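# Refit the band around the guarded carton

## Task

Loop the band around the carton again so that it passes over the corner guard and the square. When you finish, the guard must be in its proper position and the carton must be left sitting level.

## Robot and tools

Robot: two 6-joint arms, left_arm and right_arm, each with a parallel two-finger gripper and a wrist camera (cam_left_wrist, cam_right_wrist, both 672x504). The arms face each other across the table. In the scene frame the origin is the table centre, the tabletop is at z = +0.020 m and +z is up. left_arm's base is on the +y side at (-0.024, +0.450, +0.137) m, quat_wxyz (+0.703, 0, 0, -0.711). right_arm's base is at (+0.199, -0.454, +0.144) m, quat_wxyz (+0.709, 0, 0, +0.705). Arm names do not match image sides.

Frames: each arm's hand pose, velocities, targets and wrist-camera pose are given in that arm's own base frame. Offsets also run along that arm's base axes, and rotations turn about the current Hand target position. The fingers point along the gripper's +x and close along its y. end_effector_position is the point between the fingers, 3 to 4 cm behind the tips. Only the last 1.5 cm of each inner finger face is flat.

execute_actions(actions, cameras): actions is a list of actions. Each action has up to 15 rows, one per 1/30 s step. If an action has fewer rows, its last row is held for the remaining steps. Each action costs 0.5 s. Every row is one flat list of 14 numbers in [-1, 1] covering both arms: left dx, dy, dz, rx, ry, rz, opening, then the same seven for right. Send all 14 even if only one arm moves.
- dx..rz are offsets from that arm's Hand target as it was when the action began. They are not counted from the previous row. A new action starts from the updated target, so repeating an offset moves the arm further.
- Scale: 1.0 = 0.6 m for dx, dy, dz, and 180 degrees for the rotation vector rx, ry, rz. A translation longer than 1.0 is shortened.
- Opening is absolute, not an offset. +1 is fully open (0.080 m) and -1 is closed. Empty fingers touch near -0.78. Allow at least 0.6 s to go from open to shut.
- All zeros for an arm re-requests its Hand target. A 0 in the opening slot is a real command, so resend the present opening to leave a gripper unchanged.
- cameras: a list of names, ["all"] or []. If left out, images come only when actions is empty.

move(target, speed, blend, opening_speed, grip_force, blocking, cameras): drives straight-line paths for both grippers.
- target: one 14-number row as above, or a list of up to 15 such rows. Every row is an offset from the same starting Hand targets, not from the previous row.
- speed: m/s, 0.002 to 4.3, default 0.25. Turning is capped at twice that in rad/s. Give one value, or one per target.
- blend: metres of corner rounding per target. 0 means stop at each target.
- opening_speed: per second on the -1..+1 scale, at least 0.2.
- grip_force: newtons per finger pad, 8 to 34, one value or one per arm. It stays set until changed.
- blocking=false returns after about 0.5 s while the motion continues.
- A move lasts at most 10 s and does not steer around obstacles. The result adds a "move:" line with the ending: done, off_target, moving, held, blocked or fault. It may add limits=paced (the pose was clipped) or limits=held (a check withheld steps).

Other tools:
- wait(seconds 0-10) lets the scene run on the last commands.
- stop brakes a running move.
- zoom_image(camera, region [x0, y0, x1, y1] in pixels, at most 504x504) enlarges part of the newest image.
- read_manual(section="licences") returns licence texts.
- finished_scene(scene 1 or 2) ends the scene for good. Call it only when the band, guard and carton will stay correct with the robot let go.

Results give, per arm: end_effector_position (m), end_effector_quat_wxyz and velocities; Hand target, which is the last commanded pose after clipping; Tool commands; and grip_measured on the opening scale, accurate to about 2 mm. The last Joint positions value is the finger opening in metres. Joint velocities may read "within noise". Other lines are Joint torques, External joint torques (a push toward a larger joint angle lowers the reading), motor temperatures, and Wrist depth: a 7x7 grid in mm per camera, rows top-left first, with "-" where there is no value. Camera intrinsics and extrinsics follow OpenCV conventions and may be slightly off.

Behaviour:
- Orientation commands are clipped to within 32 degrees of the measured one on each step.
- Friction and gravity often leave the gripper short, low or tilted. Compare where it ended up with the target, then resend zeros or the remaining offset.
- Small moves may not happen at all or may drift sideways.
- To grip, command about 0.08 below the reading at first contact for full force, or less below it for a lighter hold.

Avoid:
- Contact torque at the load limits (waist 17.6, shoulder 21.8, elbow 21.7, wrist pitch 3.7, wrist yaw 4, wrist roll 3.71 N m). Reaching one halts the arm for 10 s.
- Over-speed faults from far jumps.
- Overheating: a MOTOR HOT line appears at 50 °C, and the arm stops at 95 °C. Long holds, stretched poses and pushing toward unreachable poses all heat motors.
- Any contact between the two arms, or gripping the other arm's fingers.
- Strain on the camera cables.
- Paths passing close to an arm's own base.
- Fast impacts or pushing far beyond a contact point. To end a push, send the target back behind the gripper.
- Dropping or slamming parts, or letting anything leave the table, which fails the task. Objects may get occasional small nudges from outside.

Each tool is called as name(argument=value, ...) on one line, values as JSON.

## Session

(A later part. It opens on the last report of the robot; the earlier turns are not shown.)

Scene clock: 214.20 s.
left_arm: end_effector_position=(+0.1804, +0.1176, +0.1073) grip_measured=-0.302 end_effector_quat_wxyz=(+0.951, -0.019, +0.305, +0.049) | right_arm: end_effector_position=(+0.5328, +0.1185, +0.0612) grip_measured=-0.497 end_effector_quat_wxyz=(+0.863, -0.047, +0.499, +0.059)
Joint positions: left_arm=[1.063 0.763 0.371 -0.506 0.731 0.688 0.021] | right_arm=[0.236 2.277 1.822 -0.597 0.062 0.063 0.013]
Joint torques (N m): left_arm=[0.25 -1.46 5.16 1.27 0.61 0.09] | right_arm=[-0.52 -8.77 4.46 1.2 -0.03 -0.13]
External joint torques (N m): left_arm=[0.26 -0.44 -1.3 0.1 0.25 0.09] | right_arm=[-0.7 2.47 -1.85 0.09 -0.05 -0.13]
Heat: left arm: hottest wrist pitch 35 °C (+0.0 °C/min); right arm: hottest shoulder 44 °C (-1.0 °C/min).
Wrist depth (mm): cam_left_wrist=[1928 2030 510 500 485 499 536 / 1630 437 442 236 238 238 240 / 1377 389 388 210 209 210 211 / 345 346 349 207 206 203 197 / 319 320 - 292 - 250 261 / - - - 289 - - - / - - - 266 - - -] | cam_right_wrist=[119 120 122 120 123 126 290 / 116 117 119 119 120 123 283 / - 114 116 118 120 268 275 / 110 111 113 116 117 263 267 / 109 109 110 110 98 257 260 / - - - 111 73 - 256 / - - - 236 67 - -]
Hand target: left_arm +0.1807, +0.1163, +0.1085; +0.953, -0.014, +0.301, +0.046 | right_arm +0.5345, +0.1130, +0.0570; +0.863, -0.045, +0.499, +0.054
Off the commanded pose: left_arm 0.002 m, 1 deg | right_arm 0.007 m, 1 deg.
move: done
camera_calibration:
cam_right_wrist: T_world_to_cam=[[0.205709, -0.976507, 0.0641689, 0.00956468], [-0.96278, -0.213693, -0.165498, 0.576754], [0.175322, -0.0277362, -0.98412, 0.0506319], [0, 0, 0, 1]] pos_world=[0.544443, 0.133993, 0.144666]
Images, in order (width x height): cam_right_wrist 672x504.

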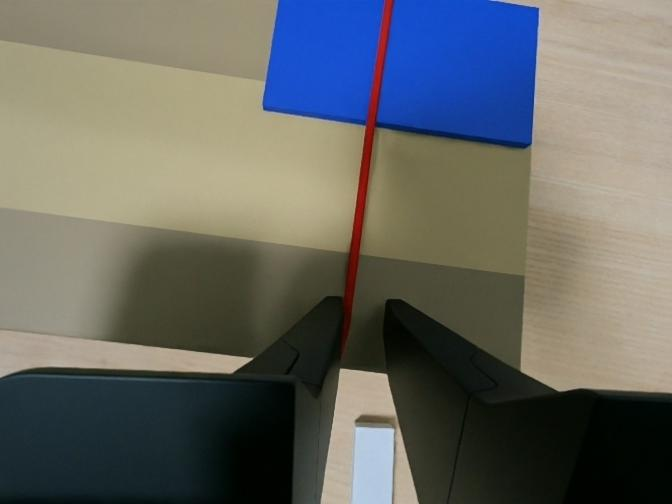

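move(target=[0, 0, 0, 0, 0, 0, -0.3, 0.001, -0.0125, 0, 0, 0, 0, -0.5], speed=0.04, cameras=["cam_right_wrist"])

Scene clock: 216.07 s.
left_arm: end_effector_position=(+0.1804, +0.1176, +0.1073) grip_measured=-0.302 end_effector_quat_wxyz=(+0.951, -0.019, +0.305, +0.049) | right_arm: end_effector_position=(+0.5329, +0.1170, +0.0600) grip_measured=-0.497 end_effector_quat_wxyz=(+0.863, -0.048, +0.499, +0.065)
Joint positions: left_arm=[1.063 0.763 0.371 -0.506 0.731 0.688 0.021] | right_arm=[0.23 2.277 1.817 -0.593 0.05 0.051 0.013]
Joint torques (N m): left_arm=[0.25 -1.39 5.18 1.3 0.61 0.1] | right_arm=[-1.32 -9.17 4.19 1.15 0.14 -0.16]
External joint torques (N m): left_arm=[0.25 -0.38 -1.26 0.12 0.26 0.09] | right_arm=[-1.4 2.06 -2.11 0.04 0.12 -0.16]
Heat: left arm: hottest wrist pitch 35 °C (+0.0 °C/min); right arm: hottest shoulder 44 °C (-1.0 °C/min).
Wrist depth (mm): cam_left_wrist=[1978 1837 513 500 490 504 536 / 1702 431 440 236 238 238 239 / 1428 389 391 199 214 210 210 / 340 347 347 208 201 203 197 / 318 320 - 291 - 250 262 / - - - 288 - - - / - - - 264 - - -] | cam_right_wrist=[120 121 123 120 123 126 291 / 117 117 119 119 120 122 281 / - 115 116 118 120 266 274 / 111 112 113 115 117 261 266 / 236 110 111 110 98 256 259 / - - - 94 73 - 254 / - - - 237 67 - -]
Hand target: left_arm +0.1807, +0.1163, +0.1085; +0.953, -0.014, +0.301, +0.046 | right_arm +0.5351, +0.1055, +0.0570; +0.863, -0.045, +0.499, +0.054
Off the commanded pose: left_arm 0.002 m, 1 deg | right_arm 0.012 m, 1 deg.
move: off_target (right_arm)
camera_calibration:
cam_right_wrist: T_world_to_cam=[[0.216161, -0.974533, 0.0596691, 0.00254298], [-0.96074, -0.223193, -0.164814, 0.57633], [0.173934, -0.0217001, -0.984518, 0.0494972], [0, 0, 0, 1]] pos_world=[0.544544, 0.132185, 0.143566]
Images, in order (width x height): cam_right_wrist 672x504.

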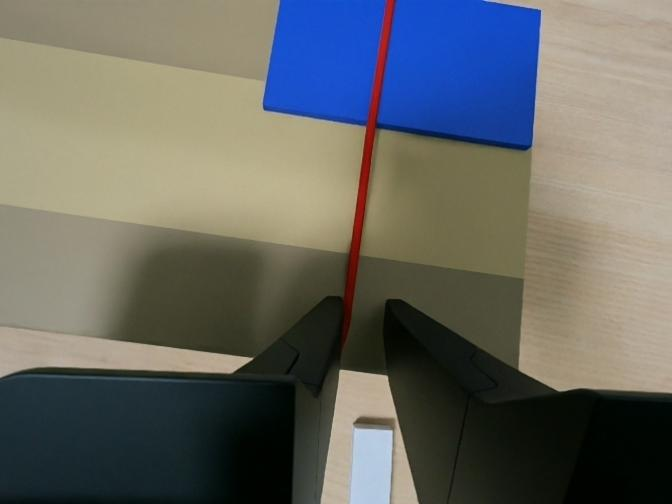

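move(target=[0, 0, 0, 0, 0, 0, -0.3, 0, -0.0075, 0, 0, 0, 0, -0.5], speed=0.04, cameras=["cam_right_wrist"])

Scene clock: 218.13 s.
left_arm: end_effector_position=(+0.1804, +0.1176, +0.1073) grip_measured=-0.302 end_effector_quat_wxyz=(+0.951, -0.019, +0.305, +0.049) | right_arm: end_effector_position=(+0.5329, +0.1158, +0.0588) grip_measured=-0.497 end_effector_quat_wxyz=(+0.862, -0.049, +0.499, +0.069)
Joint positions: left_arm=[1.063 0.763 0.371 -0.506 0.731 0.688 0.021] | right_arm=[0.225 2.277 1.813 -0.588 0.041 0.042 0.013]
Joint torques (N m): left_arm=[0.24 -1.36 5.22 1.27 0.61 0.09] | right_arm=[-1.68 -9.69 3.9 1.08 0.24 -0.17]
External joint torques (N m): left_arm=[0.24 -0.32 -1.32 0.07 0.25 0.09] | right_arm=[-1.48 1.56 -2.42 -0.05 0.2 -0.18]
Heat: left arm: hottest wrist pitch 35 °C (+0.0 °C/min); right arm: hottest shoulder 45 °C (+0.0 °C/min).
Wrist depth (mm): cam_left_wrist=[1866 1794 512 483 500 500 538 / 1641 430 441 236 238 239 239 / 1455 388 389 209 204 210 210 / 338 347 349 197 202 203 197 / 320 320 - 292 - 250 262 / - - - 289 - - - / - - - 264 - - -] | cam_right_wrist=[120 121 122 121 123 125 289 / 117 118 120 119 119 122 280 / - 115 116 118 120 266 272 / 111 112 113 115 117 260 265 / 237 110 111 110 98 254 259 / - - - 94 73 - 254 / - - - 236 67 - -]
Hand target: left_arm +0.1807, +0.1163, +0.1085; +0.953, -0.014, +0.301, +0.046 | right_arm +0.5351, +0.1010, +0.0570; +0.863, -0.045, +0.499, +0.054
Off the commanded pose: left_arm 0.002 m, 1 deg | right_arm 0.015 m, 2 deg.
move: off_target (right_arm)
camera_calibration:
cam_right_wrist: T_world_to_cam=[[0.223901, -0.972992, 0.0561619, -0.00257519], [-0.959146, -0.230207, -0.164451, 0.57584], [0.172938, -0.0170468, -0.984785, 0.0482593], [0, 0, 0, 1]] pos_world=[0.544545, 0.130879, 0.142367]
Images, in order (width x height): cam_right_wrist 672x504.

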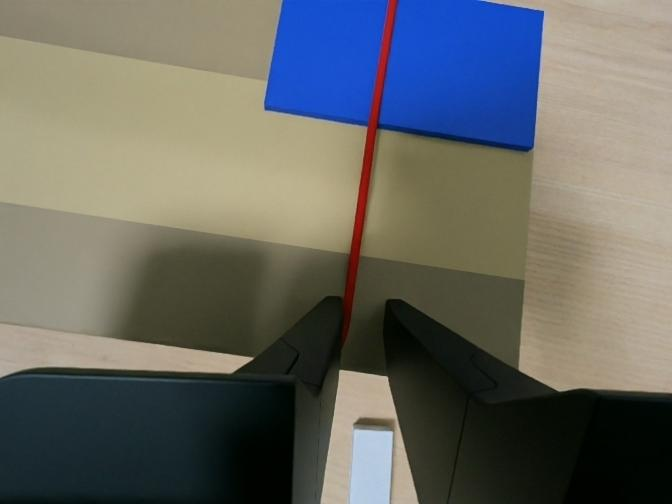

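move(target=[0, 0, 0, 0, 0, 0, -0.3, 0, 0.003, 0.0075, 0, 0, 0, -0.5], speed=0.03, cameras=["cam_right_wrist"])

Scene clock: 219.87 s.
left_arm: end_effector_position=(+0.1804, +0.1176, +0.1073) grip_measured=-0.302 end_effector_quat_wxyz=(+0.951, -0.019, +0.305, +0.049) | right_arm: end_effector_position=(+0.5326, +0.1158, +0.0587) grip_measured=-0.497 end_effector_quat_wxyz=(+0.862, -0.049, +0.500, +0.069)
Joint positions: left_arm=[1.063 0.763 0.371 -0.506 0.731 0.688 0.021] | right_arm=[0.225 2.277 1.813 -0.59 0.041 0.042 0.013]
Joint torques (N m): left_arm=[0.17 -1.52 5.24 1.27 0.6 0.11] | right_arm=[-1.5 -10.1 5.39 0.21 0.28 -0.08]
External joint torques (N m): left_arm=[0.19 -0.53 -1.22 0.1 0.24 0.11] | right_arm=[-1.42 1.06 -0.86 -0.89 0.25 -0.08]
Heat: left arm: hottest wrist pitch 35 °C (+0.0 °C/min); right arm: hottest shoulder 46 °C (+1.0 °C/min).
Wrist depth (mm): cam_left_wrist=[1897 - 510 483 500 503 536 / 1630 423 442 236 237 239 240 / - 388 390 208 209 209 210 / 339 347 348 213 201 203 197 / 319 319 - 291 - 250 262 / - - - 289 - - - / - - - 265 - - -] | cam_right_wrist=[120 121 122 120 123 125 288 / 117 118 119 119 119 122 280 / - 115 116 118 120 267 273 / 111 112 113 115 117 261 265 / 236 110 111 110 98 254 259 / - - - 94 73 - 253 / - - - 235 67 - -]
Hand target: left_arm +0.1807, +0.1163, +0.1085; +0.953, -0.014, +0.301, +0.046 | right_arm +0.5351, +0.1028, +0.0615; +0.863, -0.045, +0.499, +0.054
Off the commanded pose: left_arm 0.002 m, 1 deg | right_arm 0.013 m, 2 deg.
move: off_target (right_arm)
camera_calibration:
cam_right_wrist: T_world_to_cam=[[0.224024, -0.97296, 0.0562264, -0.00259939], [-0.959385, -0.230312, -0.162903, 0.575542], [0.171448, -0.0174486, -0.985039, 0.0489961], [0, 0, 0, 1]] pos_world=[0.544348, 0.13088, 0.142167]
Images, in order (width x height): cam_right_wrist 672x504.

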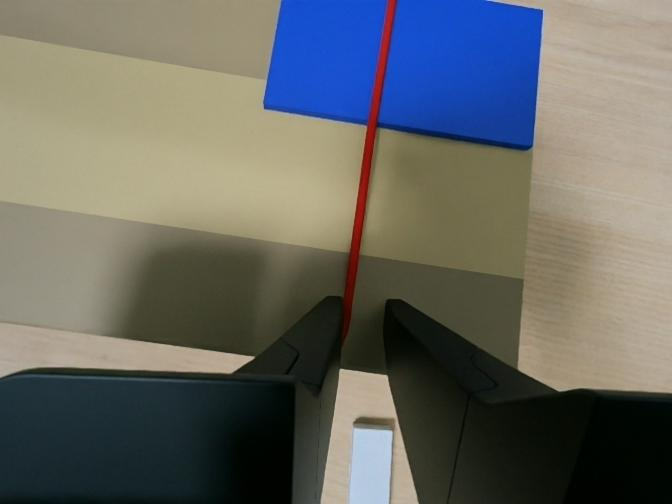

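move(target=[0, 0, 0, 0, 0, 0, -0.3, 0, 0, 0, 0, 0, 0, -0.68], speed=0.03, opening_speed=0.4, cameras=["cam_right_wrist"])

Scene clock: 221.90 s.
left_arm: end_effector_position=(+0.1804, +0.1176, +0.1073) grip_measured=-0.302 end_effector_quat_wxyz=(+0.951, -0.019, +0.305, +0.049) | right_arm: end_effector_position=(+0.5319, +0.1141, +0.0596) grip_measured=-0.676 end_effector_quat_wxyz=(+0.861, -0.048, +0.502, +0.068)
Joint positions: left_arm=[1.063 0.763 0.371 -0.506 0.731 0.688 0.021] | right_arm=[0.222 2.274 1.813 -0.596 0.039 0.042 0.005]
Joint torques (N m): left_arm=[0.18 -1.4 5.15 1.28 0.63 0.09] | right_arm=[-1.13 -9.72 5.46 0.51 0.37 -0.04]
External joint torques (N m): left_arm=[0.17 -0.39 -1.32 0.1 0.27 0.09] | right_arm=[-1.11 1.51 -0.86 -0.61 0.35 -0.04]
Heat: left arm: hottest wrist pitch 35 °C (+0.0 °C/min); right arm: hottest shoulder 46 °C (+2.0 °C/min).
Wrist depth (mm): cam_left_wrist=[1837 1794 511 509 501 507 521 / 1641 442 441 236 238 239 239 / 1420 388 390 207 215 210 211 / 338 346 349 207 201 203 197 / 319 319 - 291 - 250 261 / - - - 288 - - - / - - - 264 - - -] | cam_right_wrist=[121 122 124 122 124 127 289 / 118 119 121 120 121 276 281 / 115 116 117 119 121 270 274 / 112 113 115 116 118 261 266 / 239 112 112 95 115 256 260 / - - - - 84 252 255 / - - - - 75 - -]
Hand target: left_arm +0.1807, +0.1163, +0.1085; +0.953, -0.014, +0.301, +0.046 | right_arm +0.5351, +0.1028, +0.0615; +0.863, -0.045, +0.499, +0.054
Off the commanded pose: left_arm 0.002 m, 1 deg | right_arm 0.012 m, 2 deg.
move: off_target (right_arm)
camera_calibration:
cam_right_wrist: T_world_to_cam=[[0.221973, -0.973507, 0.0548886, -0.00283942], [-0.960446, -0.228008, -0.15986, 0.574764], [0.16814, -0.017233, -0.985612, 0.0517739], [0, 0, 0, 1]] pos_world=[0.543955, 0.129179, 0.143067]
Images, in order (width x height): cam_right_wrist 672x504.

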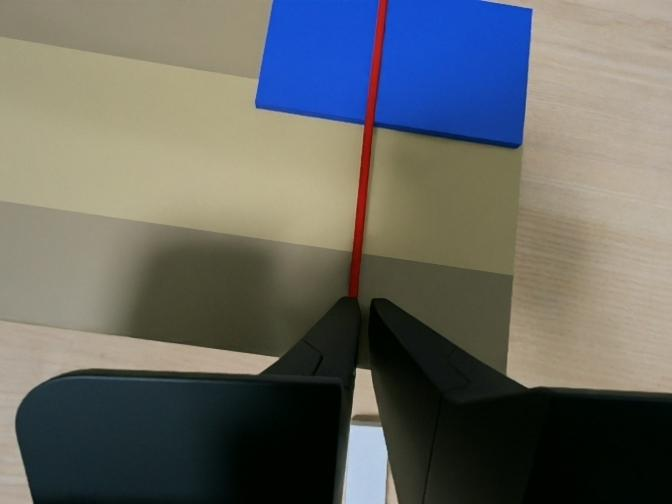

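zoom_image(camera="cam_right_wrist", region=[280, 200, 450, 400])

Scaled by 2.520 from the camera's 672x504 image, which has a finer 960x720 frame.

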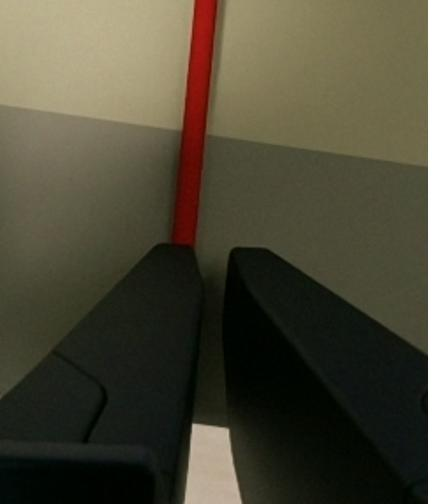

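move(target=[0, 0, 0, 0, 0, 0, -0.3, 0.008, 0.0188, 0.045, -0.0081, 0.0829, 0, -0.68], speed=0.06, cameras=["all"])

Scene clock: 228.63 s.
left_arm: end_effector_position=(+0.1804, +0.1176, +0.1073) grip_measured=-0.302 end_effector_quat_wxyz=(+0.951, -0.019, +0.305, +0.049) | right_arm: end_effector_position=(+0.5356, +0.1124, +0.0824) grip_measured=-0.677 end_effector_quat_wxyz=(+0.808, -0.053, +0.585, +0.056)
Joint positions: left_arm=[1.063 0.763 0.371 -0.506 0.731 0.688 0.021] | right_arm=[0.218 2.483 2.34 -1.114 0.039 0.056 0.005]
Joint torques (N m): left_arm=[0.18 -1.37 5.22 1.29 0.61 0.11] | right_arm=[0.34 -10.17 6.9 0.42 -0.17 0.13]
External joint torques (N m): left_arm=[0.17 -0.35 -1.28 0.1 0.25 0.1] | right_arm=[0.43 1.97 0.75 -0.44 -0.2 0.13]
Heat: left arm: hottest wrist pitch 35 °C (-1.0 °C/min); right arm: hottest shoulder 46 °C (+2.0 °C/min).
Wrist depth (mm): cam_left_wrist=[1881 1928 510 479 501 501 521 / 1677 437 440 237 237 239 239 / - 387 390 - 214 210 211 / 339 346 348 210 206 203 197 / 319 320 - 292 - 251 260 / - - - 287 - - - / - - - 264 - - -] | cam_right_wrist=[121 122 123 122 124 267 270 / 123 124 125 124 125 268 272 / 124 125 126 128 130 272 277 / 125 126 128 129 131 275 277 / 260 264 129 95 132 278 282 / - - - - 84 281 284 / - - - - 75 - -]
Hand target: left_arm +0.1807, +0.1163, +0.1085; +0.953, -0.014, +0.301, +0.046 | right_arm +0.5399, +0.1141, +0.0885; +0.791, -0.049, +0.608, +0.053
Off the commanded pose: left_arm 0.002 m, 1 deg | right_arm 0.008 m, 3 deg.
joint sent to its limit (right arm) — joint 3 (elbow), upper limit, where the elbow is as straight as it goes. The joint targets are off in position and orientation.
move: off_target (right_arm)
camera_calibration:
cam_left_wrist: T_world_to_cam=[[0.161967, -0.986526, 0.0230929, 0.0964254], [-0.834474, -0.149419, -0.530402, 0.250699], [0.526706, 0.0666371, -0.847431, 0.0609983], [0, 0, 0, 1]] pos_world=[0.161456, 0.12852, 0.182436]
cam_right_wrist: T_world_to_cam=[[0.215319, -0.975311, 0.0490597, -0.00238326], [-0.976174, -0.213583, 0.0382933, 0.572005], [-0.0268696, -0.0561361, -0.998062, 0.183455], [0, 0, 0, 1]] pos_world=[0.563819, 0.130144, 0.161312]

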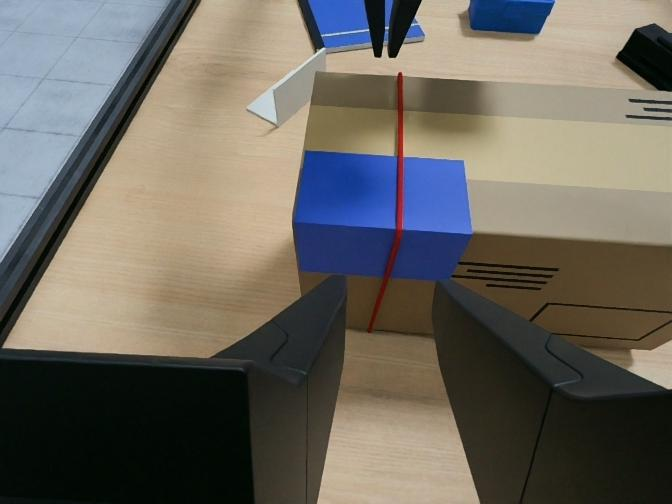

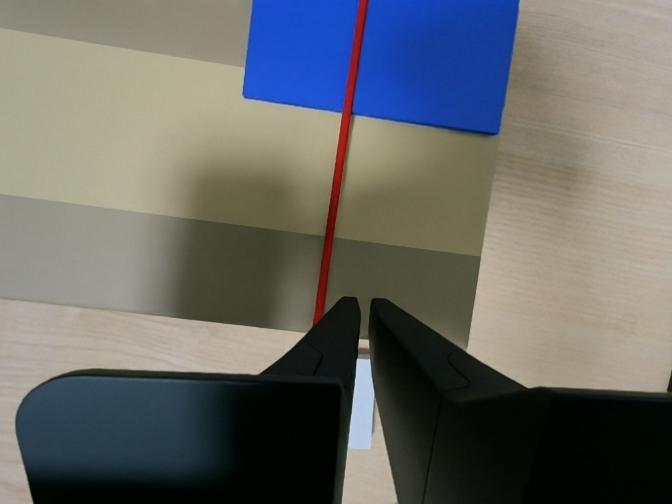

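move(target=[0, 0, 0, 0, 0, 0, -0.3, -0.17, 0, 0.06, 0.0168, -0.172, 0, -0.5], speed=0.16, cameras=["all"])

Scene clock: 237.67 s.
left_arm: end_effector_position=(+0.1804, +0.1176, +0.1073) grip_measured=-0.302 end_effector_quat_wxyz=(+0.951, -0.019, +0.305, +0.049) | right_arm: end_effector_position=(+0.4378, +0.1143, +0.1162) grip_measured=-0.503 end_effector_quat_wxyz=(+0.920, -0.046, +0.385, +0.058)
Joint positions: left_arm=[1.063 0.763 0.371 -0.506 0.731 0.688 0.021] | right_arm=[0.302 1.748 1.139 -0.197 0.14 0.086 0.012]
Joint torques (N m): left_arm=[0.25 -1.37 5.1 1.27 0.62 0.1] | right_arm=[0.23 -8.33 4.74 1.52 0.2 0.15]
External joint torques (N m): left_arm=[0.25 -0.34 -1.4 0.08 0.26 0.1] | right_arm=[0.26 -0.68 -1.58 0.14 0.14 0.15]
Heat: left arm: hottest wrist pitch 35 °C (+0.0 °C/min); right arm: hottest shoulder 46 °C (+3.0 °C/min).
Wrist depth (mm): cam_left_wrist=[1897 1837 511 500 501 502 520 / 1618 443 441 236 238 239 239 / 1533 388 390 204 211 210 210 / 345 347 348 207 203 203 197 / 318 320 - 291 - 250 261 / - - - 287 - - - / - - - 265 - - -] | cam_right_wrist=[226 233 240 441 453 462 467 / 209 212 218 223 229 424 436 / 206 203 203 206 214 388 390 / 313 284 271 251 339 356 358 / 299 304 315 322 321 331 332 / - - - - 72 - 319 / - - - - 67 - -]
Hand target: left_arm +0.1807, +0.1163, +0.1085; +0.953, -0.014, +0.301, +0.046 | right_arm +0.4379, +0.1141, +0.1245; +0.925, -0.041, +0.373, +0.054
Off the commanded pose: left_arm 0.002 m, 1 deg | right_arm 0.008 m, 2 deg.
move: done
camera_calibration:
cam_left_wrist: T_world_to_cam=[[0.161967, -0.986526, 0.0230929, 0.0964254], [-0.834474, -0.149419, -0.530402, 0.250699], [0.526706, 0.0666371, -0.847431, 0.0609983], [0, 0, 0, 1]] pos_world=[0.161456, 0.12852, 0.182436]
cam_right_wrist: T_world_to_cam=[[0.185645, -0.97797, 0.0954471, 0.026754], [-0.89006, -0.208519, -0.405355, 0.488895], [0.416328, -0.00970155, -0.909163, 0.005057], [0, 0, 0, 1]] pos_world=[0.428074, 0.128158, 0.20022]

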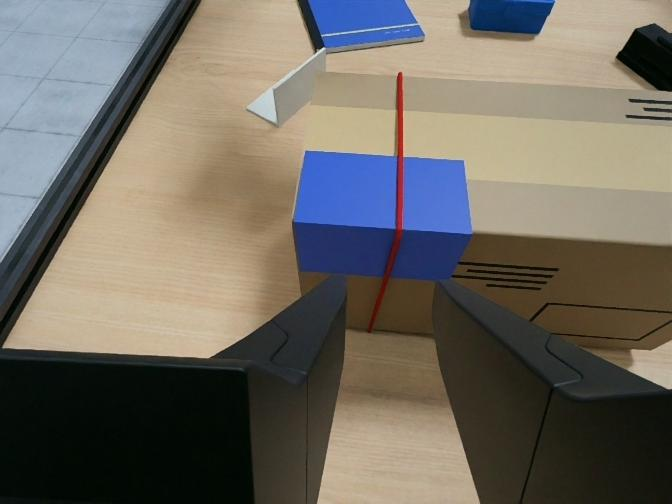

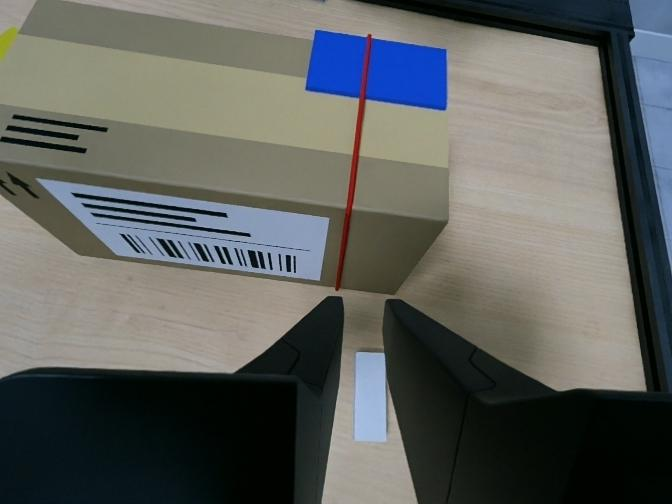

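finished_scene(scene=2)

The scene is finished: the task was done.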